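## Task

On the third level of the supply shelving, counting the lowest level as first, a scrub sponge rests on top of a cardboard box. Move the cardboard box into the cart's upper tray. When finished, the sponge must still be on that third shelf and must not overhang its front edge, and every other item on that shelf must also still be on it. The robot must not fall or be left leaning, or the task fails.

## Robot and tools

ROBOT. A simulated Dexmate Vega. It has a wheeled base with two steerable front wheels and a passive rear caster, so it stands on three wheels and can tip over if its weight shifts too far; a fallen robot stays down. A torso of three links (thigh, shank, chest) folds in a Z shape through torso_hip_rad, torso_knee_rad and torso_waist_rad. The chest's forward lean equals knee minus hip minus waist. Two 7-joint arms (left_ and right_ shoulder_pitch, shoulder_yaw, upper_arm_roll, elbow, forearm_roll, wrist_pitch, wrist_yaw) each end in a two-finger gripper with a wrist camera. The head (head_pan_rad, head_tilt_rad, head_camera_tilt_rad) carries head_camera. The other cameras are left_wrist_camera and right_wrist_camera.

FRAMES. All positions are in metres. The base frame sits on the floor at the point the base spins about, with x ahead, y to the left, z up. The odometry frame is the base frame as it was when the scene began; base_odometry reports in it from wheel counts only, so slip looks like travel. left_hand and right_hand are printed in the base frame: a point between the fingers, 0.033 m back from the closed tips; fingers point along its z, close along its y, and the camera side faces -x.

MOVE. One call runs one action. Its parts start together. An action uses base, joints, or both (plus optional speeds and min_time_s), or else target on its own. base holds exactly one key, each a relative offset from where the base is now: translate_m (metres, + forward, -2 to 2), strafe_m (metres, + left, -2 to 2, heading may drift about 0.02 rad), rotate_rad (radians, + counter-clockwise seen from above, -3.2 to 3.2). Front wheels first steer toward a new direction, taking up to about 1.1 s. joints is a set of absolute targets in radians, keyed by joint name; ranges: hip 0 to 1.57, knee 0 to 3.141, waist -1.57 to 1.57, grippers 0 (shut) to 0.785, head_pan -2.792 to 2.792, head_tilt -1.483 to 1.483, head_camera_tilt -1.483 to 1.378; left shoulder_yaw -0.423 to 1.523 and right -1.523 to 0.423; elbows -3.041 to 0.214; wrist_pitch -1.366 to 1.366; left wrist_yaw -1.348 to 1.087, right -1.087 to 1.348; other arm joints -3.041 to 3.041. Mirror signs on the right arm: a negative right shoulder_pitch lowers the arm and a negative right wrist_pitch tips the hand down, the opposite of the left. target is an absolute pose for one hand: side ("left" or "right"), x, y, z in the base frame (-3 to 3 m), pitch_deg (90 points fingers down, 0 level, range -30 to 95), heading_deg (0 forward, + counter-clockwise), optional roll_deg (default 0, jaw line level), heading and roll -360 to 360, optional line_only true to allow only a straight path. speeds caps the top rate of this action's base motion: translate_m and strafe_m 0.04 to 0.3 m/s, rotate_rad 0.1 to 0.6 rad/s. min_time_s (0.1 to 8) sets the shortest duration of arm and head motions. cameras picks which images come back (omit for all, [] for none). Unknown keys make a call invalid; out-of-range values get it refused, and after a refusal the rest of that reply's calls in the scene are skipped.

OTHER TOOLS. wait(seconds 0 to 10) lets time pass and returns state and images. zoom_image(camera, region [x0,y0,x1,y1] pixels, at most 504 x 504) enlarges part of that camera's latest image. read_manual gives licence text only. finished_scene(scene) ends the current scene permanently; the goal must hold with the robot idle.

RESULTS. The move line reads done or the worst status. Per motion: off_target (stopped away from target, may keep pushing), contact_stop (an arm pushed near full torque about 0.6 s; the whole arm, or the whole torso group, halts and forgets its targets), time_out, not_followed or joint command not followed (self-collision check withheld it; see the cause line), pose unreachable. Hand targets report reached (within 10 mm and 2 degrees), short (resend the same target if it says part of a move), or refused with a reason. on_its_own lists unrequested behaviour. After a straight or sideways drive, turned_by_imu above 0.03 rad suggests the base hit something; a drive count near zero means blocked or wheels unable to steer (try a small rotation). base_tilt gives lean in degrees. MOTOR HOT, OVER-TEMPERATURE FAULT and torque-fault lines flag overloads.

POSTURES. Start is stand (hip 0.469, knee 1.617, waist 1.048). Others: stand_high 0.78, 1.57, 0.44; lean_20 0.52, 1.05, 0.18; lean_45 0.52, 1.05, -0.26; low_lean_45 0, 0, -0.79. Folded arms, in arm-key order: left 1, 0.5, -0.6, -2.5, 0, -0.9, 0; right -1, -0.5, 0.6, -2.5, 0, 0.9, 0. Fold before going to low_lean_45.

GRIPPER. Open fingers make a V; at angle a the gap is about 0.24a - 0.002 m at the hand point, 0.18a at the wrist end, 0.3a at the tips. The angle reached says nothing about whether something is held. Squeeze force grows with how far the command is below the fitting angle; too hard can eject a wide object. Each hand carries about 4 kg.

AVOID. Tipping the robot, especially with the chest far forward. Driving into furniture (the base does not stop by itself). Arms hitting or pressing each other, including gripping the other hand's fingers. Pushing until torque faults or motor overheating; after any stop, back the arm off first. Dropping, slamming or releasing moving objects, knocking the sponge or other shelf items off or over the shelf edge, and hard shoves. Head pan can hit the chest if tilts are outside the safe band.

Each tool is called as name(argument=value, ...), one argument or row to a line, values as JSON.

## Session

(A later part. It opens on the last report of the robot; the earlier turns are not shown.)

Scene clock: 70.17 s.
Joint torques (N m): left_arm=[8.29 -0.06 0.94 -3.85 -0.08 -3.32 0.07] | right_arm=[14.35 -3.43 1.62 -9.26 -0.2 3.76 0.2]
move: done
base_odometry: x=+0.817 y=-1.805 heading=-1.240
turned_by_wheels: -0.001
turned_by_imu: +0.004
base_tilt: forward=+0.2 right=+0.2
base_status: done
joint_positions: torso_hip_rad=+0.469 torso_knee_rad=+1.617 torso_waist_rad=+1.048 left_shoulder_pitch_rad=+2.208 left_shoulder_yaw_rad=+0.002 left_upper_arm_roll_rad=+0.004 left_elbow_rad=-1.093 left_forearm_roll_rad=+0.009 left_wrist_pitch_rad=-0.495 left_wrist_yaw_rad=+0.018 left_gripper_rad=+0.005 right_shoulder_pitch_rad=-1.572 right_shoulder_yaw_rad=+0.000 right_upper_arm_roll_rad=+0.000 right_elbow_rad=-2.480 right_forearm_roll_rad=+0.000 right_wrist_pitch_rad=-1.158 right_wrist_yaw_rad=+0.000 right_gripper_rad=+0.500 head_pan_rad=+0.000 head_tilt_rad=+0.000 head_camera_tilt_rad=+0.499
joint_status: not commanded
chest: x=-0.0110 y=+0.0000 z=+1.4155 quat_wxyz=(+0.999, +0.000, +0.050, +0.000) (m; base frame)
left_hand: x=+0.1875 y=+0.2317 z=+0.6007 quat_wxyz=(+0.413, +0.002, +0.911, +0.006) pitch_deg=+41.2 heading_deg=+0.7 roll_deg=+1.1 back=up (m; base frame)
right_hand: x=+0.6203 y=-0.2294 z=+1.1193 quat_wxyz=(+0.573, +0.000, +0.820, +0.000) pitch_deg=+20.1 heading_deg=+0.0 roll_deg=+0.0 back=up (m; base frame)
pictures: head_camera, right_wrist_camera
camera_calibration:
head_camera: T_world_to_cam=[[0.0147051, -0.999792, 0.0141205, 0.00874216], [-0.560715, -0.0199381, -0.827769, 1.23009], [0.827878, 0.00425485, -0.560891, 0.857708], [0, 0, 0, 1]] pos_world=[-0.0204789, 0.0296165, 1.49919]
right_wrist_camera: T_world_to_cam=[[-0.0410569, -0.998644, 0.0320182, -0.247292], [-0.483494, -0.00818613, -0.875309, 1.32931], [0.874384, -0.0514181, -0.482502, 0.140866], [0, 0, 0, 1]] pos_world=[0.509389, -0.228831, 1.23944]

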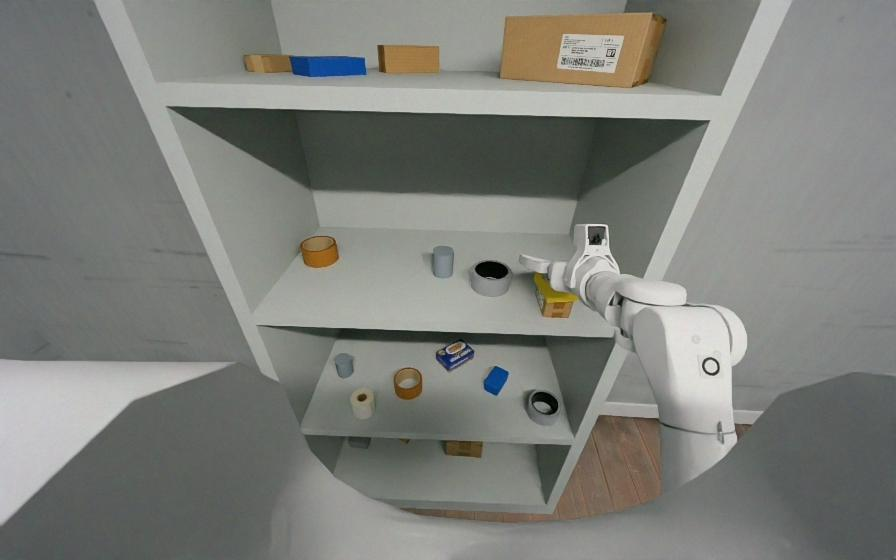

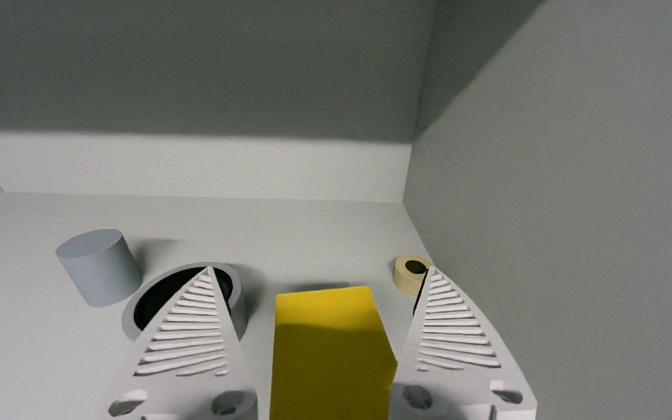

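move(
  target={"side":"right","x":0.655,"y":-0.234,"z":1.038,"pitch_deg":28,"heading_deg":0,"line_only":true},
  cameras=["head_camera","right_wrist_camera"],
)

zoom_image(
  camera="head_camera",
  region=[420, 180, 620, 360],
)

Scene clock: 82.73 s.
Joint torques (N m): left_arm=[8.06 -0.08 1.06 -3.5 -0.09 -2.47 0.1] | right_arm=[-22.99 1.44 -0.08 20.56 0.83 -11.76 0.51]
move: short
TORQUE FAULT: right_wrist_pitch_rad reached its load limit. The right arm stopped for 10 seconds, dropped its targets and accepts commands again: back off and push less far. The stop added 9.5 s to the call and to motion_time.
base_odometry: x=+0.817 y=-1.805 heading=-1.240
turned_by_wheels: +0.000
turned_by_imu: +0.002
base_tilt: forward=+0.1 right=+0.3
base_status: not commanded
joint_positions: torso_hip_rad=+0.470 torso_knee_rad=+1.616 torso_waist_rad=+1.049 left_shoulder_pitch_rad=+2.208 left_shoulder_yaw_rad=+0.002 left_upper_arm_roll_rad=+0.004 left_elbow_rad=-1.093 left_forearm_roll_rad=+0.009 left_wrist_pitch_rad=-0.495 left_wrist_yaw_rad=+0.018 left_gripper_rad=+0.005 right_shoulder_pitch_rad=-1.489 right_shoulder_yaw_rad=-0.005 right_upper_arm_roll_rad=+0.007 right_elbow_rad=-2.290 right_forearm_roll_rad=+0.002 right_wrist_pitch_rad=-1.139 right_wrist_yaw_rad=+0.006 right_gripper_rad=+0.500 head_pan_rad=+0.000 head_tilt_rad=+0.000 head_camera_tilt_rad=+0.499
joint_status: not commanded
chest: x=-0.0130 y=+0.0000 z=+1.4155 quat_wxyz=(+0.999, +0.000, +0.049, +0.000) (m; base frame)
left_hand: x=+0.1875 y=+0.2317 z=+0.6013 quat_wxyz=(+0.414, +0.002, +0.910, +0.006) pitch_deg=+41.1 heading_deg=+0.7 roll_deg=+1.0 back=up (m; base frame)
right_hand: x=+0.6486 y=-0.2332 z=+1.0679 quat_wxyz=(+0.538, +0.000, +0.843, -0.001) pitch_deg=+25.0 heading_deg=-0.1 roll_deg=-0.1 back=up (m; base frame)
right_hand_status: short (straight line, planned for 1.2 s): torque_fault, 31 mm and 3.0 deg off.
pictures: head_camera, right_wrist_camera
camera_calibration:
head_camera: T_world_to_cam=[[0.0146697, -0.999792, 0.0141593, 0.00871552], [-0.558577, -0.0199393, -0.829213, 1.2311], [0.829323, 0.00425528, -0.558753, 0.856489], [0, 0, 0, 1]] pos_world=[-0.0227682, 0.0296165, 1.49929]
right_wrist_camera: T_world_to_cam=[[-0.0389757, -0.998557, 0.0369427, -0.254943], [-0.555741, -0.00906331, -0.831306, 1.29762], [0.830441, -0.0529313, -0.554586, 0.196208], [0, 0, 0, 1]] pos_world=[0.548264, -0.232429, 1.19695]

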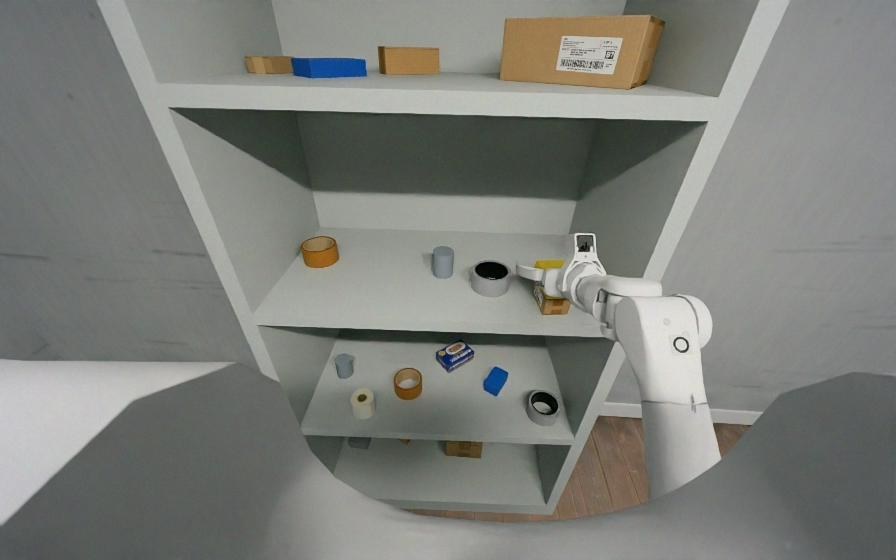

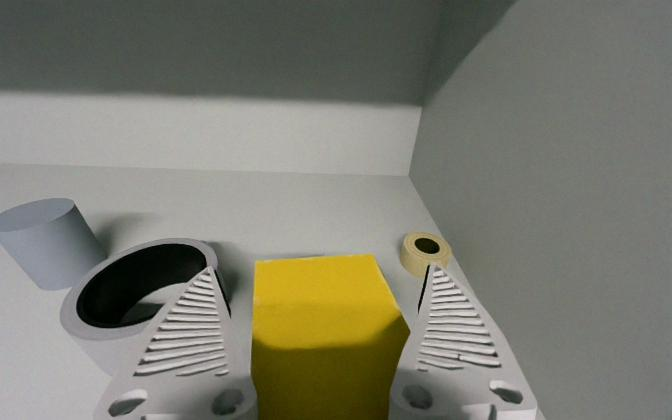

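Scaled by 2.520 from the camera's 896x560 image, which has a finer 960x600 frame.

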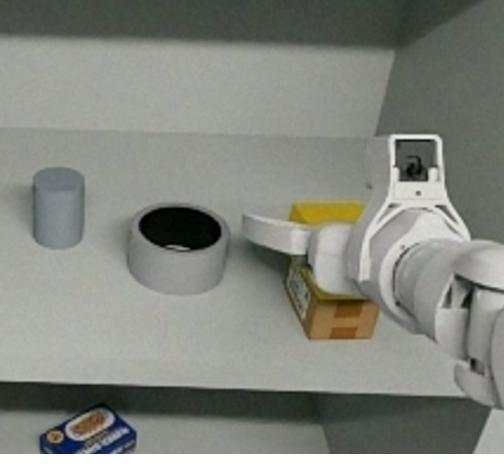

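move(
  target={"side":"right","x":0.61,"y":-0.234,"z":1.10,"pitch_deg":25,"heading_deg":0,"line_only":true},
  cameras=["right_wrist_camera"],
)

move(
  target={"side":"right","x":0.61,"y":-0.234,"z":1.04,"pitch_deg":25,"heading_deg":0,"line_only":true},
  cameras=["head_camera","right_wrist_camera"],
)

zoom_image(
  camera="head_camera",
  region=[420, 180, 620, 360],
)

Scene clock: 86.30 s.
Joint torques (N m): left_arm=[8.71 0.05 1.64 -3.94 0.06 -2.66 0.23] | right_arm=[5.81 -2.05 3.29 -11.57 0.07 2.5 0.09]
move: done
base_odometry: x=+0.817 y=-1.805 heading=-1.240
turned_by_wheels: +0.000
turned_by_imu: +0.002
base_tilt: forward=+0.1 right=+0.3
base_status: not commanded
joint_positions: torso_hip_rad=+0.469 torso_knee_rad=+1.617 torso_waist_rad=+1.048 left_shoulder_pitch_rad=+2.208 left_shoulder_yaw_rad=+0.002 left_upper_arm_roll_rad=+0.004 left_elbow_rad=-1.093 left_forearm_roll_rad=+0.009 left_wrist_pitch_rad=-0.495 left_wrist_yaw_rad=+0.018 left_gripper_rad=+0.005 right_shoulder_pitch_rad=-1.529 right_shoulder_yaw_rad=-0.006 right_upper_arm_roll_rad=+0.013 right_elbow_rad=-2.482 right_forearm_roll_rad=+0.004 right_wrist_pitch_rad=-1.293 right_wrist_yaw_rad=+0.010 right_gripper_rad=+0.500 head_pan_rad=+0.000 head_tilt_rad=+0.000 head_camera_tilt_rad=+0.499
joint_status: not commanded
chest: x=-0.0112 y=+0.0000 z=+1.4155 quat_wxyz=(+0.999, +0.000, +0.050, +0.000) (m; base frame)
left_hand: x=+0.1875 y=+0.2317 z=+0.6008 quat_wxyz=(+0.413, +0.002, +0.911, +0.006) pitch_deg=+41.2 heading_deg=+0.7 roll_deg=+1.1 back=up (m; base frame)
right_hand: x=+0.6121 y=-0.2338 z=+1.0973 quat_wxyz=(+0.536, +0.000, +0.844, +0.000) pitch_deg=+25.2 heading_deg=+0.0 roll_deg=+0.0 back=up (m; base frame)
right_hand_status: reached (straight line, planned for 1.0 s): 3 mm and 0.2 deg off.
pictures: right_wrist_camera
camera_calibration:
right_wrist_camera: T_world_to_cam=[[-0.037938, -0.998648, 0.0355398, -0.257184], [-0.55872, -0.00828818, -0.829315, 1.30159], [0.828488, -0.0513193, -0.55765, 0.2478], [0, 0, 0, 1]] pos_world=[0.512168, -0.233332, 1.22675]

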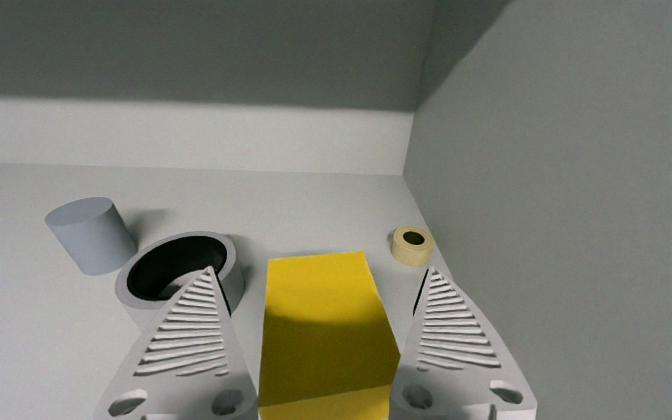

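Scene clock: 88.87 s.
Joint torques (N m): left_arm=[8.17 0.02 0.96 -3.65 0.02 -2.66 -0.04] | right_arm=[-0.88 1.42 -2.29 -2.87 -0.7 -0.07 -0.22]
move: done
base_odometry: x=+0.817 y=-1.805 heading=-1.240
turned_by_wheels: +0.000
turned_by_imu: +0.001
base_tilt: forward=+0.1 right=+0.4
base_status: not commanded
joint_positions: torso_hip_rad=+0.469 torso_knee_rad=+1.617 torso_waist_rad=+1.048 left_shoulder_pitch_rad=+2.208 left_shoulder_yaw_rad=+0.002 left_upper_arm_roll_rad=+0.004 left_elbow_rad=-1.093 left_forearm_roll_rad=+0.009 left_wrist_pitch_rad=-0.495 left_wrist_yaw_rad=+0.018 left_gripper_rad=+0.005 right_shoulder_pitch_rad=-1.648 right_shoulder_yaw_rad=-0.005 right_upper_arm_roll_rad=+0.012 right_elbow_rad=-2.363 right_forearm_roll_rad=+0.004 right_wrist_pitch_rad=-1.051 right_wrist_yaw_rad=+0.010 right_gripper_rad=+0.500 head_pan_rad=+0.000 head_tilt_rad=+0.000 head_camera_tilt_rad=+0.499
joint_status: not commanded
chest: x=-0.0112 y=+0.0000 z=+1.4155 quat_wxyz=(+0.999, +0.000, +0.050, +0.000) (m; base frame)
left_hand: x=+0.1875 y=+0.2317 z=+0.6008 quat_wxyz=(+0.413, +0.002, +0.911, +0.006) pitch_deg=+41.2 heading_deg=+0.7 roll_deg=+1.1 back=up (m; base frame)
right_hand: x=+0.6104 y=-0.2342 z=+1.0419 quat_wxyz=(+0.538, +0.000, +0.843, +0.000) pitch_deg=+24.9 heading_deg=+0.0 roll_deg=+0.0 back=up (m; base frame)
right_hand_status: reached (straight line, planned for 1.1 s): 2 mm and 0.1 deg off.
pictures: head_camera, right_wrist_camera
camera_calibration:
head_camera: T_world_to_cam=[[0.0147023, -0.999792, 0.0141252, 0.00873801], [-0.560484, -0.0199392, -0.827925, 1.23021], [0.828035, 0.00425541, -0.560661, 0.857531], [0, 0, 0, 1]] pos_world=[-0.0206777, 0.0296165, 1.49919]
right_wrist_camera: T_world_to_cam=[[-0.0384458, -0.998634, 0.0353746, -0.255128], [-0.555346, -0.0080771, -0.83158, 1.25506], [0.83073, -0.0516159, -0.554277, 0.213329], [0, 0, 0, 1]] pos_world=[0.509964, -0.233631, 1.17095]

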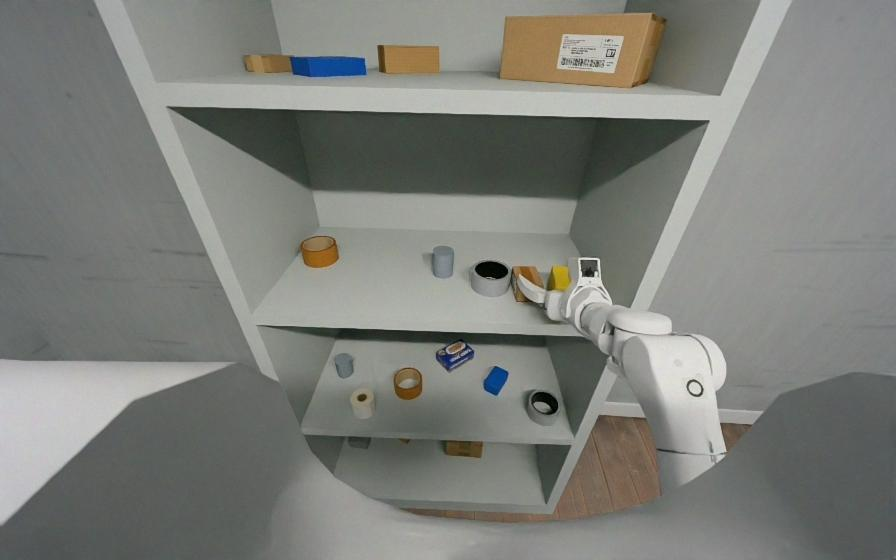

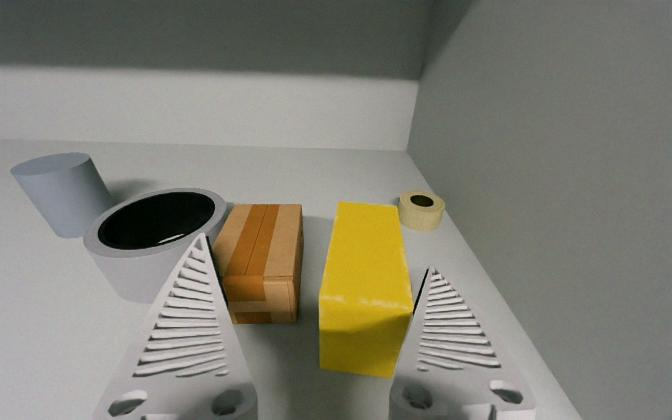

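Scaled by 2.520 from the camera's 896x560 image, which has a finer 960x600 frame.

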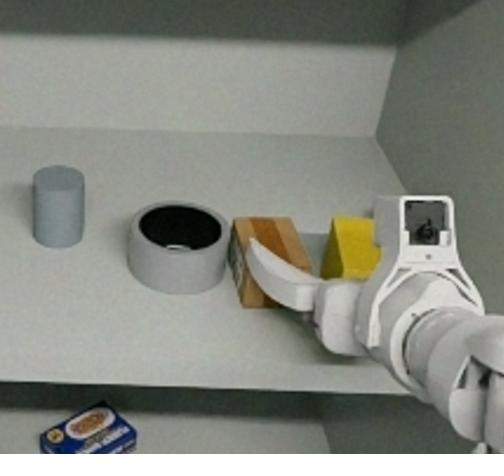

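move(
  target={"side":"right","x":0.545,"y":-0.25,"z":1.04,"pitch_deg":20,"heading_deg":0,"line_only":true},
  cameras=[],
)

move(
  joints={"right_gripper_rad":0},
  cameras=[],
)

move(
  target={"side":"right","x":0.555,"y":-0.272,"z":0.995,"pitch_deg":20,"heading_deg":0,"line_only":true},
  cameras=["right_wrist_camera"],
)

move(
  target={"side":"right","x":0.645,"y":-0.272,"z":0.995,"pitch_deg":20,"heading_deg":0,"line_only":true},
  cameras=["head_camera","right_wrist_camera"],
)

Scene clock: 93.60 s.
Joint torques (N m): left_arm=[8.03 0.18 1.05 -3.4 0 -3.1 0.03] | right_arm=[-0.75 -2.18 3.74 -14.21 0.14 3.95 0.3]
move: done
base_odometry: x=+0.817 y=-1.805 heading=-1.240
turned_by_wheels: +0.000
turned_by_imu: +0.001
base_tilt: forward=+0.2 right=+0.3
base_status: not commanded
joint_positions: torso_hip_rad=+0.469 torso_knee_rad=+1.617 torso_waist_rad=+1.048 left_shoulder_pitch_rad=+2.208 left_shoulder_yaw_rad=+0.002 left_upper_arm_roll_rad=+0.004 left_elbow_rad=-1.093 left_forearm_roll_rad=+0.009 left_wrist_pitch_rad=-0.495 left_wrist_yaw_rad=+0.018 left_gripper_rad=+0.005 right_shoulder_pitch_rad=-1.948 right_shoulder_yaw_rad=-0.010 right_upper_arm_roll_rad=+0.064 right_elbow_rad=-2.476 right_forearm_roll_rad=+0.025 right_wrist_pitch_rad=-0.781 right_wrist_yaw_rad=+0.044 right_gripper_rad=+0.500 head_pan_rad=+0.000 head_tilt_rad=+0.000 head_camera_tilt_rad=+0.499
joint_status: not commanded
chest: x=-0.0112 y=+0.0000 z=+1.4155 quat_wxyz=(+0.999, +0.000, +0.050, +0.000) (m; base frame)
left_hand: x=+0.1875 y=+0.2317 z=+0.6008 quat_wxyz=(+0.413, +0.002, +0.911, +0.006) pitch_deg=+41.2 heading_deg=+0.7 roll_deg=+1.1 back=up (m; base frame)
right_hand: x=+0.5462 y=-0.2496 z=+1.0394 quat_wxyz=(+0.573, +0.000, +0.820, +0.000) pitch_deg=+20.1 heading_deg=+0.0 roll_deg=+0.0 back=up (m; base frame)
right_hand_status: reached (straight line, planned for 1.3 s): 1 mm and 0.1 deg off.
pictures: none
No camera images: "cameras" was empty.

Scene clock: 94.70 s.
Joint torques (N m): left_arm=[8.15 0.26 1.2 -3.79 -0.06 -2.7 0.09] | right_arm=[0.79 -2.54 4.08 -13.56 -0.05 2.9 0.28]
move: done
base_odometry: x=+0.817 y=-1.805 heading=-1.240
turned_by_wheels: +0.000
turned_by_imu: +0.000
base_tilt: forward=+0.1 right=+0.3
base_status: not commanded
joint_positions: torso_hip_rad=+0.469 torso_knee_rad=+1.617 torso_waist_rad=+1.048 left_shoulder_pitch_rad=+2.208 left_shoulder_yaw_rad=+0.002 left_upper_arm_roll_rad=+0.004 left_elbow_rad=-1.093 left_forearm_roll_rad=+0.009 left_wrist_pitch_rad=-0.495 left_wrist_yaw_rad=+0.018 left_gripper_rad=+0.005 right_shoulder_pitch_rad=-1.952 right_shoulder_yaw_rad=-0.010 right_upper_arm_roll_rad=+0.065 right_elbow_rad=-2.477 right_forearm_roll_rad=+0.025 right_wrist_pitch_rad=-0.776 right_wrist_yaw_rad=+0.045 right_gripper_rad=+0.000 head_pan_rad=+0.000 head_tilt_rad=+0.000 head_camera_tilt_rad=+0.499
joint_status: all done
chest: x=-0.0112 y=+0.0000 z=+1.4155 quat_wxyz=(+0.999, +0.000, +0.050, +0.000) (m; base frame)
left_hand: x=+0.1875 y=+0.2317 z=+0.6008 quat_wxyz=(+0.413, +0.002, +0.911, +0.006) pitch_deg=+41.2 heading_deg=+0.7 roll_deg=+1.1 back=up (m; base frame)
right_hand: x=+0.5451 y=-0.2498 z=+1.0395 quat_wxyz=(+0.573, +0.000, +0.819, +0.000) pitch_deg=+20.1 heading_deg=+0.0 roll_deg=+0.0 back=up (m; base frame)
pictures: none
No camera images: "cameras" was empty.

Scene clock: 96.93 s.
Joint torques (N m): left_arm=[8.35 -0.8 1.18 -4.15 -0.01 -2.41 -0.19] | right_arm=[6.64 -3.12 6.47 1.33 -0.93 -2.14 -1.64]
move: done
base_odometry: x=+0.817 y=-1.805 heading=-1.240
turned_by_wheels: +0.000
turned_by_imu: +0.001
base_tilt: forward=+0.2 right=+0.3
base_status: not commanded
joint_positions: torso_hip_rad=+0.469 torso_knee_rad=+1.617 torso_waist_rad=+1.048 left_shoulder_pitch_rad=+2.208 left_shoulder_yaw_rad=+0.002 left_upper_arm_roll_rad=+0.004 left_elbow_rad=-1.093 left_forearm_roll_rad=+0.009 left_wrist_pitch_rad=-0.495 left_wrist_yaw_rad=+0.018 left_gripper_rad=+0.005 right_shoulder_pitch_rad=-1.946 right_shoulder_yaw_rad=-0.024 right_upper_arm_roll_rad=+0.115 right_elbow_rad=-2.307 right_forearm_roll_rad=+0.047 right_wrist_pitch_rad=-0.611 right_wrist_yaw_rad=+0.086 right_gripper_rad=+0.000 head_pan_rad=+0.000 head_tilt_rad=+0.000 head_camera_tilt_rad=+0.499
joint_status: not commanded
chest: x=-0.0113 y=+0.0000 z=+1.4155 quat_wxyz=(+0.999, +0.000, +0.050, +0.000) (m; base frame)
left_hand: x=+0.1875 y=+0.2317 z=+0.6008 quat_wxyz=(+0.413, +0.002, +0.911, +0.006) pitch_deg=+41.2 heading_deg=+0.7 roll_deg=+1.1 back=up (m; base frame)
right_hand: x=+0.5549 y=-0.2705 z=+0.9973 quat_wxyz=(+0.574, +0.000, +0.819, +0.001) pitch_deg=+19.9 heading_deg=+0.1 roll_deg=+0.0 back=up (m; base frame)
right_hand_status: reached (straight line, planned for 0.9 s): 3 mm and 0.1 deg off.
pictures: right_wrist_camera
camera_calibration:
right_wrist_camera: T_world_to_cam=[[-0.0399812, -0.998715, 0.0311266, -0.286822], [-0.48026, -0.00810985, -0.877089, 1.19045], [0.876215, -0.0500159, -0.479318, 0.133268], [0, 0, 0, 1]] pos_world=[0.443486, -0.270134, 1.11694]

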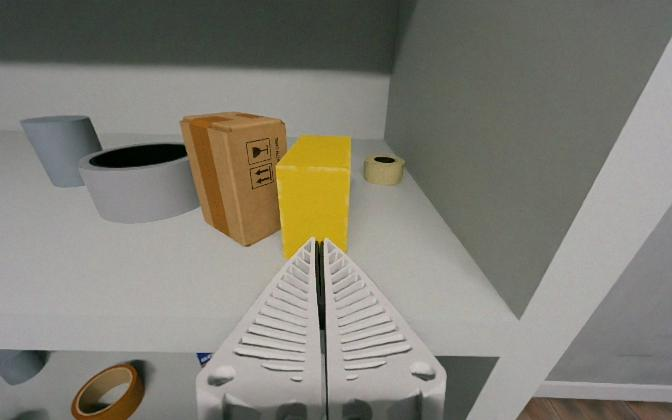

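Scene clock: 99.63 s.
Joint torques (N m): left_arm=[8.15 -0.88 1.06 -3.63 0.08 -3.12 0.06] | right_arm=[9.23 -4.54 -1.75 1.73 -0.07 -2.8 -0.39]
move: done
base_odometry: x=+0.817 y=-1.805 heading=-1.240
turned_by_wheels: +0.000
turned_by_imu: +0.000
base_tilt: forward=+0.1 right=+0.3
base_status: not commanded
joint_positions: torso_hip_rad=+0.469 torso_knee_rad=+1.617 torso_waist_rad=+1.048 left_shoulder_pitch_rad=+2.208 left_shoulder_yaw_rad=+0.002 left_upper_arm_roll_rad=+0.004 left_elbow_rad=-1.093 left_forearm_roll_rad=+0.009 left_wrist_pitch_rad=-0.495 left_wrist_yaw_rad=+0.018 left_gripper_rad=+0.005 right_shoulder_pitch_rad=-1.666 right_shoulder_yaw_rad=-0.044 right_upper_arm_roll_rad=+0.094 right_elbow_rad=-2.067 right_forearm_roll_rad=+0.036 right_wrist_pitch_rad=-0.652 right_wrist_yaw_rad=+0.077 right_gripper_rad=+0.000 head_pan_rad=+0.000 head_tilt_rad=+0.000 head_camera_tilt_rad=+0.499
joint_status: not commanded
chest: x=-0.0115 y=+0.0000 z=+1.4155 quat_wxyz=(+0.999, +0.000, +0.050, +0.000) (m; base frame)
left_hand: x=+0.1875 y=+0.2317 z=+0.6008 quat_wxyz=(+0.413, +0.002, +0.911, +0.006) pitch_deg=+41.2 heading_deg=+0.7 roll_deg=+1.1 back=up (m; base frame)
right_hand: x=+0.6433 y=-0.2721 z=+0.9961 quat_wxyz=(+0.575, +0.000, +0.818, +0.000) pitch_deg=+19.9 heading_deg=+0.0 roll_deg=+0.0 back=up (m; base frame)
right_hand_status: reached (straight line, planned for 1.2 s): 2 mm and 0.1 deg off.
pictures: head_camera, right_wrist_camera
camera_calibration:
head_camera: T_world_to_cam=[[0.0146972, -0.999792, 0.0141306, 0.00873563], [-0.560186, -0.0199392, -0.828127, 1.2303], [0.828237, 0.00425534, -0.560362, 0.857418], [0, 0, 0, 1]] pos_world=[-0.0210762, 0.0296165, 1.49919]
right_wrist_camera: T_world_to_cam=[[-0.0414202, -0.998634, 0.0318399, -0.284654], [-0.479604, -0.00808354, -0.877448, 1.2319], [0.876507, -0.0516146, -0.478614, 0.0537916], [0, 0, 0, 1]] pos_world=[0.531885, -0.271531, 1.11574]

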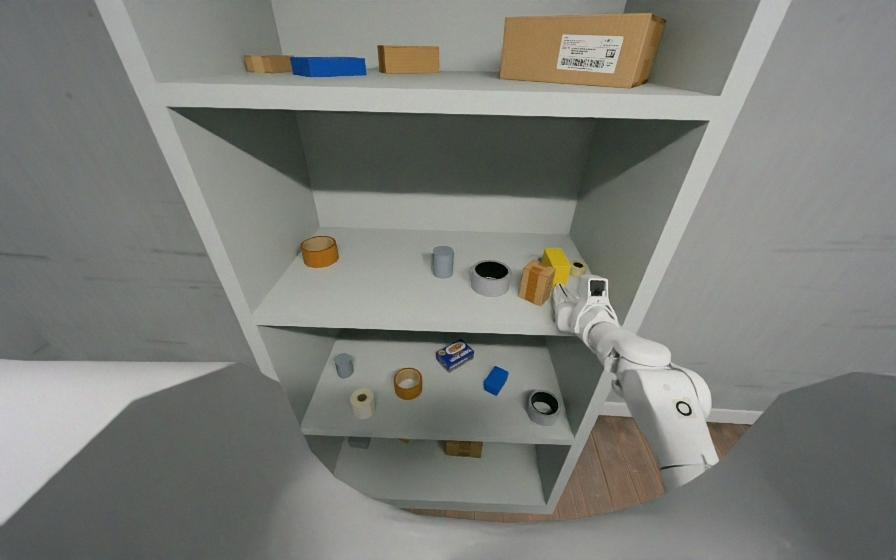

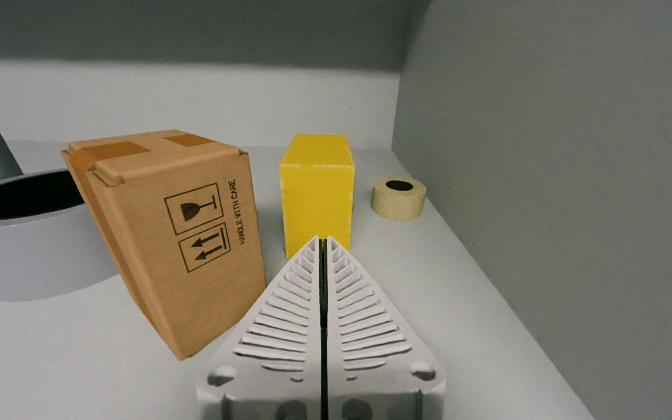

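move(
  target={"side":"right","x":0.53,"y":-0.2,"z":1.06,"pitch_deg":18,"heading_deg":0,"line_only":true},
  cameras=["right_wrist_camera"],
)

move(
  target={"side":"right","x":0.57,"y":-0.105,"z":1.05,"pitch_deg":18,"heading_deg":-32,"line_only":true},
  cameras=[],
)

move(
  joints={"right_gripper_rad":0.5},
  cameras=["head_camera","right_wrist_camera"],
)

zoom_image(
  camera="head_camera",
  region=[420, 180, 620, 360],
)

Scene clock: 104.40 s.
Joint torques (N m): left_arm=[7.84 0.18 1.01 -3.92 -0.03 -3.06 -0.01] | right_arm=[-0.56 2.61 -2.66 -13.68 -0.07 3.18 -0.4]
move: done
base_odometry: x=+0.817 y=-1.805 heading=-1.240
turned_by_wheels: +0.000
turned_by_imu: +0.001
base_tilt: forward=+0.2 right=+0.3
base_status: not commanded
joint_positions: torso_hip_rad=+0.469 torso_knee_rad=+1.617 torso_waist_rad=+1.048 left_shoulder_pitch_rad=+2.208 left_shoulder_yaw_rad=+0.002 left_upper_arm_roll_rad=+0.004 left_elbow_rad=-1.093 left_forearm_roll_rad=+0.009 left_wrist_pitch_rad=-0.495 left_wrist_yaw_rad=+0.018 left_gripper_rad=+0.005 right_shoulder_pitch_rad=-2.011 right_shoulder_yaw_rad=+0.018 right_upper_arm_roll_rad=-0.096 right_elbow_rad=-2.532 right_forearm_roll_rad=-0.054 right_wrist_pitch_rad=-0.739 right_wrist_yaw_rad=-0.053 right_gripper_rad=+0.000 head_pan_rad=+0.000 head_tilt_rad=+0.000 head_camera_tilt_rad=+0.499
joint_status: not commanded
chest: x=-0.0113 y=+0.0000 z=+1.4155 quat_wxyz=(+0.999, +0.000, +0.050, +0.000) (m; base frame)
left_hand: x=+0.1875 y=+0.2317 z=+0.6008 quat_wxyz=(+0.413, +0.002, +0.911, +0.006) pitch_deg=+41.2 heading_deg=+0.7 roll_deg=+1.1 back=up (m; base frame)
right_hand: x=+0.5316 y=-0.2008 z=+1.0584 quat_wxyz=(+0.587, +0.000, +0.809, +0.000) pitch_deg=+18.1 heading_deg=+0.0 roll_deg=+0.0 back=up (m; base frame)
right_hand_status: reached (straight line, planned for 1.8 s): 2 mm and 0.1 deg off.
pictures: right_wrist_camera
camera_calibration:
right_wrist_camera: T_world_to_cam=[[-0.0417748, -0.998635, 0.0313478, -0.219378], [-0.452146, -0.00908312, -0.891897, 1.23401], [0.890965, -0.0514326, -0.45115, 0.148524], [0, 0, 0, 1]] pos_world=[0.41646, -0.200231, 1.1745]

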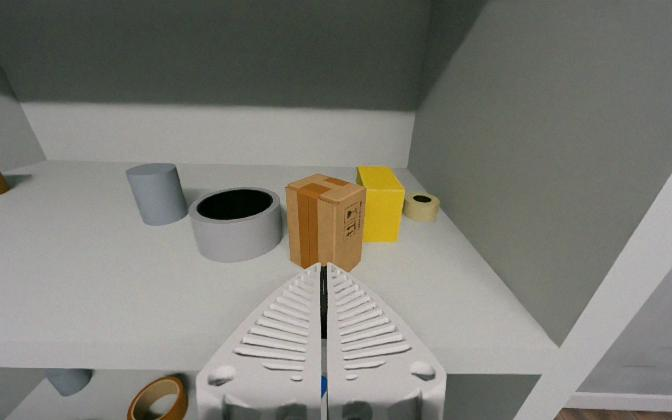

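Scene clock: 104.70 s.
Joint torques (N m): left_arm=[8.4 -0.81 1.08 -3.32 -0.02 -3.06 0.04] | right_arm=[-1.5 1.41 -2.62 -13.82 -0.31 3.23 -0.4]
move: refused
base_odometry: x=+0.817 y=-1.805 heading=-1.240
turned_by_wheels: +0.000
turned_by_imu: +0.000
base_tilt: forward=+0.1 right=+0.3
base_status: not commanded
joint_positions: torso_hip_rad=+0.469 torso_knee_rad=+1.617 torso_waist_rad=+1.048 left_shoulder_pitch_rad=+2.208 left_shoulder_yaw_rad=+0.002 left_upper_arm_roll_rad=+0.004 left_elbow_rad=-1.093 left_forearm_roll_rad=+0.009 left_wrist_pitch_rad=-0.495 left_wrist_yaw_rad=+0.018 left_gripper_rad=+0.005 right_shoulder_pitch_rad=-2.013 right_shoulder_yaw_rad=+0.018 right_upper_arm_roll_rad=-0.097 right_elbow_rad=-2.535 right_forearm_roll_rad=-0.054 right_wrist_pitch_rad=-0.739 right_wrist_yaw_rad=-0.054 right_gripper_rad=+0.000 head_pan_rad=+0.000 head_tilt_rad=+0.000 head_camera_tilt_rad=+0.499
joint_status: not commanded
chest: x=-0.0113 y=+0.0000 z=+1.4155 quat_wxyz=(+0.999, +0.000, +0.050, +0.000) (m; base frame)
left_hand: x=+0.1875 y=+0.2317 z=+0.6008 quat_wxyz=(+0.413, +0.002, +0.911, +0.006) pitch_deg=+41.2 heading_deg=+0.7 roll_deg=+1.1 back=up (m; base frame)
right_hand: x=+0.5309 y=-0.2005 z=+1.0588 quat_wxyz=(+0.587, +0.000, +0.809, +0.000) pitch_deg=+18.1 heading_deg=+0.0 roll_deg=+0.0 back=up (m; base frame)
right_hand_status: refused: the best posture that gets there brings the right forearm into the chest, as the model's coarse spheres have them (needs 2.6 cm clear). Nothing moved.
pictures: none
No camera images: "cameras" was empty.

not run: a stop came earlier in this reply.

This scene's latest camera images include none from head_camera. They are from: right_wrist_camera. head_camera's image comes with the result of a call that names it in "cameras".

move(
  target={"side":"right","x":0.575,"y":-0.155,"z":1.04,"pitch_deg":18,"heading_deg":-15,"line_only":true},
  cameras=[],
)

move(
  joints={"right_gripper_rad":0.6},
  cameras=["head_camera","right_wrist_camera"],
)

zoom_image(
  camera="head_camera",
  region=[420, 180, 620, 360],
)

Scene clock: 105.57 s.
Joint torques (N m): left_arm=[7.04 -0.06 1.23 -5.03 -0.13 -2.98 0.04] | right_arm=[-2.93 2.32 -2.38 -12.85 -0.37 3.48 -0.24]
move: refused
base_odometry: x=+0.817 y=-1.805 heading=-1.240
turned_by_wheels: +0.000
turned_by_imu: +0.000
base_tilt: forward=+0.1 right=+0.3
base_status: not commanded
joint_positions: torso_hip_rad=+0.469 torso_knee_rad=+1.617 torso_waist_rad=+1.048 left_shoulder_pitch_rad=+2.208 left_shoulder_yaw_rad=+0.002 left_upper_arm_roll_rad=+0.004 left_elbow_rad=-1.093 left_forearm_roll_rad=+0.009 left_wrist_pitch_rad=-0.495 left_wrist_yaw_rad=+0.018 left_gripper_rad=+0.005 right_shoulder_pitch_rad=-2.015 right_shoulder_yaw_rad=+0.019 right_upper_arm_roll_rad=-0.099 right_elbow_rad=-2.537 right_forearm_roll_rad=-0.055 right_wrist_pitch_rad=-0.740 right_wrist_yaw_rad=-0.055 right_gripper_rad=+0.000 head_pan_rad=+0.000 head_tilt_rad=+0.000 head_camera_tilt_rad=+0.499
joint_status: not commanded
chest: x=-0.0113 y=+0.0000 z=+1.4155 quat_wxyz=(+0.999, +0.000, +0.050, +0.000) (m; base frame)
left_hand: x=+0.1875 y=+0.2317 z=+0.6008 quat_wxyz=(+0.413, +0.002, +0.911, +0.006) pitch_deg=+41.2 heading_deg=+0.7 roll_deg=+1.1 back=up (m; base frame)
right_hand: x=+0.5303 y=-0.2002 z=+1.0593 quat_wxyz=(+0.587, +0.000, +0.809, +0.000) pitch_deg=+18.1 heading_deg=+0.0 roll_deg=+0.0 back=up (m; base frame)
right_hand_status: refused: you asked line_only, and the move would not run on a straight line (the straight line was blocked) but on a checked arc of 3.6 s: over the whole arc the hand travels 0.12 m to end 0.07 m from its start, up to 0.04 m off the straight line; right_wrist_yaw_rad turns most, 1.03 rad; on the way or at its end the hand turns up to 15 deg from its attitude at the start. Nothing moved.
pictures: none
No camera images: "cameras" was empty.

not run: a stop came earlier in this reply.

This scene's latest camera images include none from head_camera. They are from: right_wrist_camera. head_camera's image comes with the result of a call that names it in "cameras".

move(
  base={"translate_m": -0.1},
  joints={"right_gripper_rad":0.6},
  cameras=[],
)

move(
  target={"side":"right","x":0.655,"y":-0.150,"z":1.04,"pitch_deg":18,"heading_deg":-18},
  cameras=["head_camera","right_wrist_camera"],
)

zoom_image(
  camera="head_camera",
  region=[420, 180, 620, 360],
)

Scene clock: 108.20 s.
Joint torques (N m): left_arm=[7.97 -0.15 1.01 -3.69 -0.11 -2.78 0.12] | right_arm=[-1.96 3.3 -2.39 -14.05 -0.11 3.28 -0.26]
move: done
base_odometry: x=+0.784 y=-1.711 heading=-1.239
turned_by_wheels: +0.001
turned_by_imu: +0.004
base_tilt: forward=+0.1 right=+0.3
base_status: done
joint_positions: torso_hip_rad=+0.469 torso_knee_rad=+1.617 torso_waist_rad=+1.048 left_shoulder_pitch_rad=+2.208 left_shoulder_yaw_rad=+0.002 left_upper_arm_roll_rad=+0.004 left_elbow_rad=-1.093 left_forearm_roll_rad=+0.009 left_wrist_pitch_rad=-0.495 left_wrist_yaw_rad=+0.018 left_gripper_rad=+0.005 right_shoulder_pitch_rad=-2.016 right_shoulder_yaw_rad=+0.019 right_upper_arm_roll_rad=-0.099 right_elbow_rad=-2.538 right_forearm_roll_rad=-0.055 right_wrist_pitch_rad=-0.740 right_wrist_yaw_rad=-0.055 right_gripper_rad=+0.600 head_pan_rad=+0.000 head_tilt_rad=+0.000 head_camera_tilt_rad=+0.499
joint_status: all done
chest: x=-0.0112 y=+0.0000 z=+1.4155 quat_wxyz=(+0.999, +0.000, +0.050, +0.000) (m; base frame)
left_hand: x=+0.1875 y=+0.2317 z=+0.6007 quat_wxyz=(+0.413, +0.002, +0.911, +0.006) pitch_deg=+41.2 heading_deg=+0.7 roll_deg=+1.1 back=up (m; base frame)
right_hand: x=+0.5302 y=-0.2001 z=+1.0593 quat_wxyz=(+0.587, +0.000, +0.809, +0.000) pitch_deg=+18.1 heading_deg=+0.0 roll_deg=+0.0 back=up (m; base frame)
pictures: none
No camera images: "cameras" was empty.

Scene clock: 113.33 s.
Joint torques (N m): left_arm=[8.29 0.46 1 -3.9 0 -2.53 0.09] | right_arm=[19.5 1.73 0.92 -7.25 -0.88 2.16 -0.37]
move: done
base_odometry: x=+0.784 y=-1.711 heading=-1.239
turned_by_wheels: +0.000
turned_by_imu: +0.001
base_tilt: forward=+0.2 right=+0.2
base_status: not commanded
joint_positions: torso_hip_rad=+0.469 torso_knee_rad=+1.617 torso_waist_rad=+1.048 left_shoulder_pitch_rad=+2.208 left_shoulder_yaw_rad=+0.002 left_upper_arm_roll_rad=+0.004 left_elbow_rad=-1.093 left_forearm_roll_rad=+0.009 left_wrist_pitch_rad=-0.495 left_wrist_yaw_rad=+0.018 left_gripper_rad=+0.005 right_shoulder_pitch_rad=-1.356 right_shoulder_yaw_rad=-0.191 right_upper_arm_roll_rad=-0.583 right_elbow_rad=-1.920 right_forearm_roll_rad=+0.529 right_wrist_pitch_rad=-0.496 right_wrist_yaw_rad=-1.082 right_gripper_rad=+0.600 head_pan_rad=+0.000 head_tilt_rad=+0.000 head_camera_tilt_rad=+0.499
joint_status: not commanded
chest: x=-0.0112 y=+0.0000 z=+1.4155 quat_wxyz=(+0.999, +0.000, +0.050, +0.000) (m; base frame)
left_hand: x=+0.1875 y=+0.2317 z=+0.6007 quat_wxyz=(+0.413, +0.002, +0.911, +0.006) pitch_deg=+41.2 heading_deg=+0.7 roll_deg=+1.1 back=up (m; base frame)
right_hand: x=+0.6547 y=-0.1494 z=+1.0399 quat_wxyz=(+0.581, +0.126, +0.799, -0.090) pitch_deg=+18.0 heading_deg=-17.8 roll_deg=+0.1 back=up (m; base frame)
right_hand_status: reached (checked arc [the straight line was blocked; over the whole arc the hand travels 0.16 m to end 0.14 m from its start, up to 0.03 m off the straight line; right_wrist_yaw_rad turns most, 1.03 rad; on the way or at its end the hand turns up to 18 deg from its attitude at the start], planned for 3.6 s): 1 mm and 0.2 deg off.
pictures: head_camera, right_wrist_camera
camera_calibration:
head_camera: T_world_to_cam=[[0.0147023, -0.999792, 0.0141252, 0.00873801], [-0.560484, -0.0199392, -0.827925, 1.23021], [0.828035, 0.00425541, -0.560661, 0.857531], [0, 0, 0, 1]] pos_world=[-0.0206777, 0.0296165, 1.49919]
right_wrist_camera: T_world_to_cam=[[-0.345952, -0.937808, 0.0288813, 0.0485211], [-0.43142, 0.131663, -0.892492, 1.2817], [0.833183, -0.321219, -0.450138, 0.0297385], [0, 0, 0, 1]] pos_world=[0.54496, -0.113696, 1.15589]

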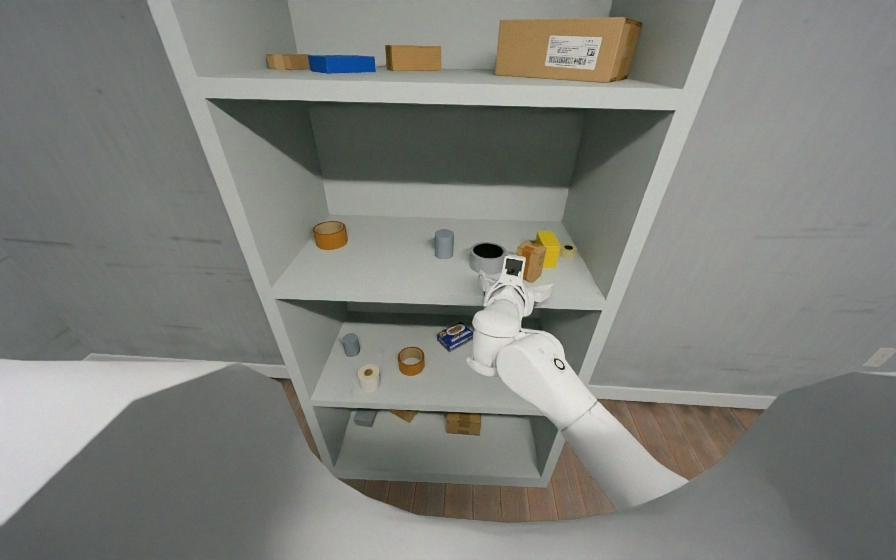

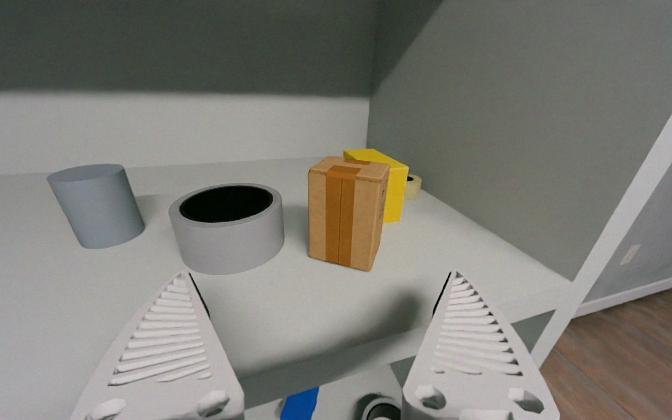

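Scaled by 2.520 from the camera's 896x560 image, which has a finer 960x600 frame.

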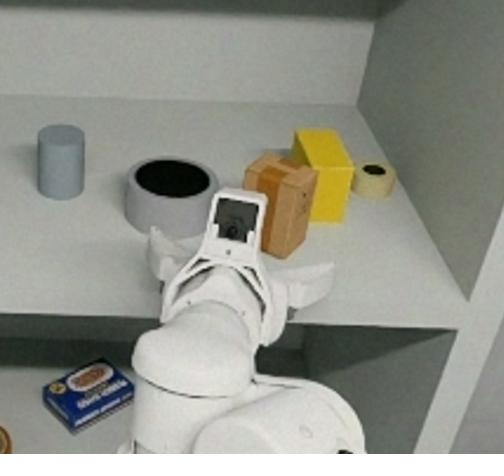

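move(
  target={"side":"right","x":0.795,"y":-0.215,"z":1.042,"pitch_deg":18,"heading_deg":-25},
  cameras=["head_camera","right_wrist_camera"],
)

zoom_image(
  camera="head_camera",
  region=[420, 180, 620, 360],
)

Scene clock: 118.07 s.
Joint torques (N m): left_arm=[7.76 0.82 1.1 -3.64 -0.03 -2.52 0.14] | right_arm=[25.44 4.89 5.32 -7.76 -1.28 2.8 0.58]
move: done
base_odometry: x=+0.784 y=-1.711 heading=-1.239
turned_by_wheels: +0.000
turned_by_imu: +0.001
base_tilt: forward=+0.2 right=+0.3
base_status: not commanded
joint_positions: torso_hip_rad=+0.469 torso_knee_rad=+1.617 torso_waist_rad=+1.048 left_shoulder_pitch_rad=+2.208 left_shoulder_yaw_rad=+0.002 left_upper_arm_roll_rad=+0.004 left_elbow_rad=-1.093 left_forearm_roll_rad=+0.009 left_wrist_pitch_rad=-0.495 left_wrist_yaw_rad=+0.018 left_gripper_rad=+0.005 right_shoulder_pitch_rad=-0.970 right_shoulder_yaw_rad=-0.057 right_upper_arm_roll_rad=-0.488 right_elbow_rad=-1.280 right_forearm_roll_rad=+0.531 right_wrist_pitch_rad=-0.327 right_wrist_yaw_rad=-0.945 right_gripper_rad=+0.600 head_pan_rad=+0.000 head_tilt_rad=+0.000 head_camera_tilt_rad=+0.499
joint_status: not commanded
chest: x=-0.0112 y=+0.0000 z=+1.4155 quat_wxyz=(+0.999, +0.000, +0.050, +0.000) (m; base frame)
left_hand: x=+0.1875 y=+0.2317 z=+0.6007 quat_wxyz=(+0.413, +0.002, +0.911, +0.006) pitch_deg=+41.2 heading_deg=+0.7 roll_deg=+1.1 back=up (m; base frame)
right_hand: x=+0.7938 y=-0.2144 z=+1.0413 quat_wxyz=(+0.574, +0.175, +0.790, -0.127) pitch_deg=+18.0 heading_deg=-24.9 roll_deg=+0.0 back=up (m; base frame)
right_hand_status: reached (straight line, planned for 2.4 s): 2 mm and 0.1 deg off.
pictures: head_camera, right_wrist_camera
camera_calibration:
head_camera: T_world_to_cam=[[0.014702, -0.999792, 0.0141244, 0.00873926], [-0.560532, -0.0199385, -0.827893, 1.23017], [0.828003, 0.00425451, -0.560708, 0.857601], [0, 0, 0, 1]] pos_world=[-0.0206779, 0.0296165, 1.49919]
right_wrist_camera: T_world_to_cam=[[-0.459376, -0.887692, 0.0312513, 0.133851], [-0.413149, 0.182392, -0.892211, 1.34759], [0.786309, -0.422772, -0.450536, -0.0906958], [0, 0, 0, 1]] pos_world=[0.68956, -0.165316, 1.15729]

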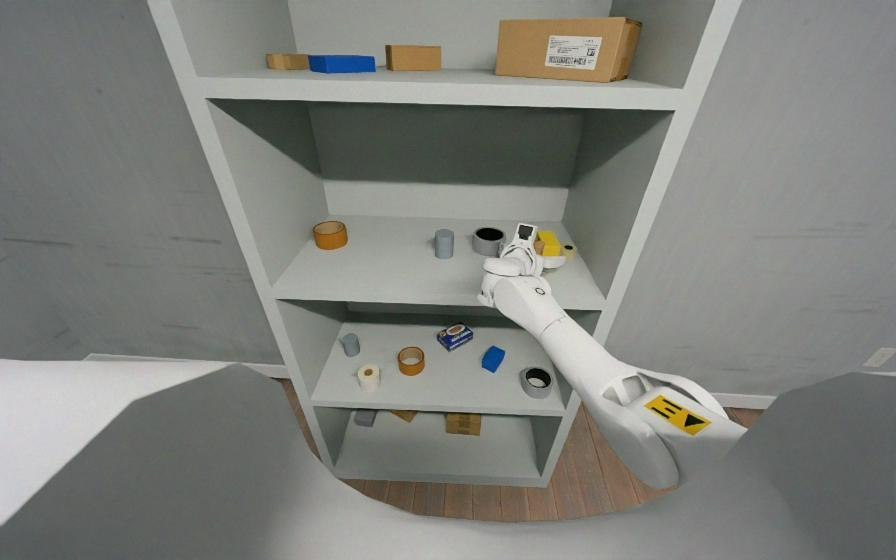

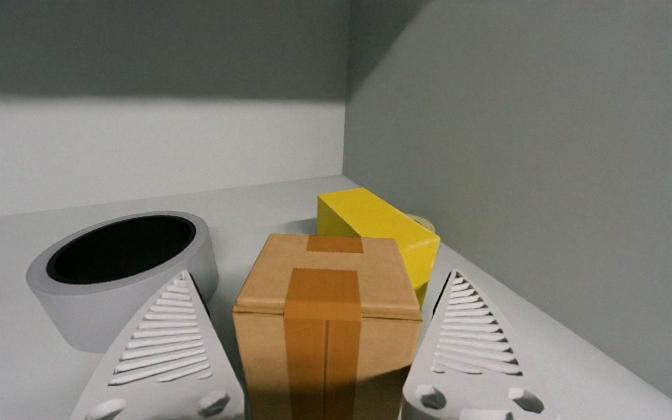

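Scaled by 2.520 from the camera's 896x560 image, which has a finer 960x600 frame.

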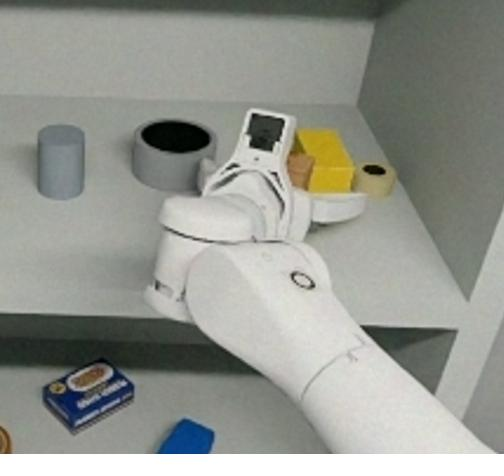

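move(
  joints={"right_gripper_rad":0.2},
  cameras=["right_wrist_camera"],
)

move(
  target={"side":"right","x":0.78,"y":-0.208,"z":1.11,"pitch_deg":18,"heading_deg":-25,"line_only":true},
  cameras=["right_wrist_camera","head_camera"],
)

Scene clock: 119.33 s.
Joint torques (N m): left_arm=[7.61 0.17 0.96 -3.39 0.02 -2.35 0.2] | right_arm=[25.78 4.22 4.69 -7.28 -1.13 2.26 0.4]
move: done
base_odometry: x=+0.784 y=-1.711 heading=-1.239
turned_by_wheels: +0.000
turned_by_imu: +0.000
base_tilt: forward=+0.1 right=+0.3
base_status: not commanded
joint_positions: torso_hip_rad=+0.469 torso_knee_rad=+1.617 torso_waist_rad=+1.048 left_shoulder_pitch_rad=+2.208 left_shoulder_yaw_rad=+0.002 left_upper_arm_roll_rad=+0.004 left_elbow_rad=-1.093 left_forearm_roll_rad=+0.009 left_wrist_pitch_rad=-0.495 left_wrist_yaw_rad=+0.018 left_gripper_rad=+0.005 right_shoulder_pitch_rad=-0.967 right_shoulder_yaw_rad=-0.056 right_upper_arm_roll_rad=-0.487 right_elbow_rad=-1.275 right_forearm_roll_rad=+0.530 right_wrist_pitch_rad=-0.325 right_wrist_yaw_rad=-0.944 right_gripper_rad=+0.201 head_pan_rad=+0.000 head_tilt_rad=+0.000 head_camera_tilt_rad=+0.499
joint_status: all done
chest: x=-0.0112 y=+0.0000 z=+1.4155 quat_wxyz=(+0.999, +0.000, +0.050, +0.000) (m; base frame)
left_hand: x=+0.1875 y=+0.2317 z=+0.6007 quat_wxyz=(+0.413, +0.002, +0.911, +0.006) pitch_deg=+41.2 heading_deg=+0.7 roll_deg=+1.1 back=up (m; base frame)
right_hand: x=+0.7947 y=-0.2149 z=+1.0416 quat_wxyz=(+0.574, +0.175, +0.790, -0.127) pitch_deg=+18.0 heading_deg=-25.0 roll_deg=+0.0 back=up (m; base frame)
pictures: right_wrist_camera
camera_calibration:
right_wrist_camera: T_world_to_cam=[[-0.460057, -0.887344, 0.0311199, 0.13467], [-0.412775, 0.182715, -0.892318, 1.34821], [0.786107, -0.423363, -0.450332, -0.0915886], [0, 0, 0, 1]] pos_world=[0.69046, -0.165615, 1.15759]

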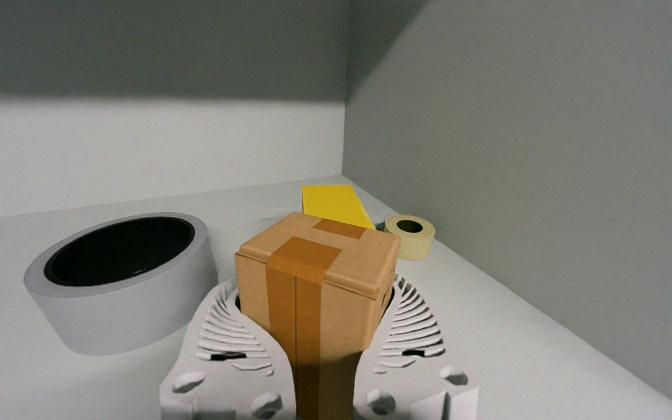

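Scene clock: 121.93 s.
Joint torques (N m): left_arm=[8.46 -0.3 1.22 -3.51 -0.01 -3.26 -0.01] | right_arm=[23.54 0.98 5.79 -13.9 -1.03 2.8 -0.5]
move: done
base_odometry: x=+0.784 y=-1.711 heading=-1.239
turned_by_wheels: +0.000
turned_by_imu: +0.001
base_tilt: forward=+0.1 right=+0.3
base_status: not commanded
joint_positions: torso_hip_rad=+0.469 torso_knee_rad=+1.617 torso_waist_rad=+1.048 left_shoulder_pitch_rad=+2.208 left_shoulder_yaw_rad=+0.002 left_upper_arm_roll_rad=+0.004 left_elbow_rad=-1.093 left_forearm_roll_rad=+0.009 left_wrist_pitch_rad=-0.495 left_wrist_yaw_rad=+0.018 left_gripper_rad=+0.005 right_shoulder_pitch_rad=-0.972 right_shoulder_yaw_rad=-0.066 right_upper_arm_roll_rad=-0.456 right_elbow_rad=-1.525 right_forearm_roll_rad=+0.579 right_wrist_pitch_rad=-0.547 right_wrist_yaw_rad=-1.054 right_gripper_rad=+0.201 head_pan_rad=+0.000 head_tilt_rad=+0.000 head_camera_tilt_rad=+0.499
joint_status: not commanded
chest: x=-0.0112 y=+0.0000 z=+1.4155 quat_wxyz=(+0.999, +0.000, +0.050, +0.000) (m; base frame)
left_hand: x=+0.1875 y=+0.2317 z=+0.6007 quat_wxyz=(+0.413, +0.002, +0.911, +0.006) pitch_deg=+41.2 heading_deg=+0.7 roll_deg=+1.1 back=up (m; base frame)
right_hand: x=+0.7803 y=-0.2079 z=+1.1078 quat_wxyz=(+0.573, +0.175, +0.790, -0.127) pitch_deg=+18.1 heading_deg=-25.0 roll_deg=+0.0 back=up (m; base frame)
right_hand_status: reached (straight line, planned for 1.1 s): 2 mm and 0.1 deg off.
pictures: head_camera, right_wrist_camera
camera_calibration:
head_camera: T_world_to_cam=[[0.0147032, -0.999792, 0.0141221, 0.00874267], [-0.5606, -0.0199377, -0.827847, 1.23009], [0.827956, 0.00425512, -0.560776, 0.857702], [0, 0, 0, 1]] pos_world=[-0.0206783, 0.0296165, 1.49919]
right_wrist_camera: T_world_to_cam=[[-0.459967, -0.887392, 0.0310916, 0.132116], [-0.413299, 0.182974, -0.892023, 1.40024], [0.785884, -0.423151, -0.45092, -0.046666], [0, 0, 0, 1]] pos_world=[0.676161, -0.158715, 1.2239]

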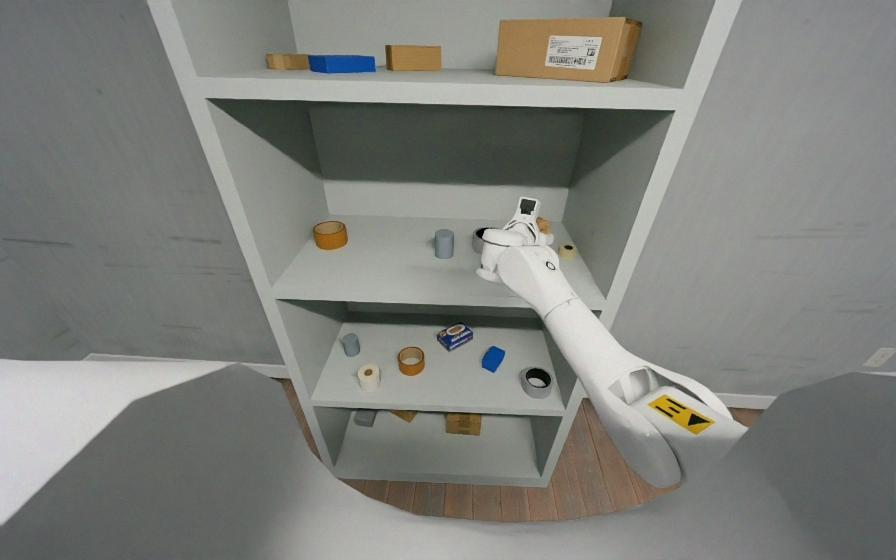

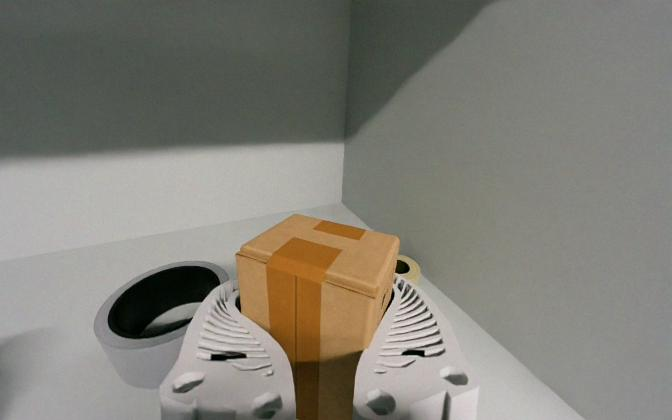

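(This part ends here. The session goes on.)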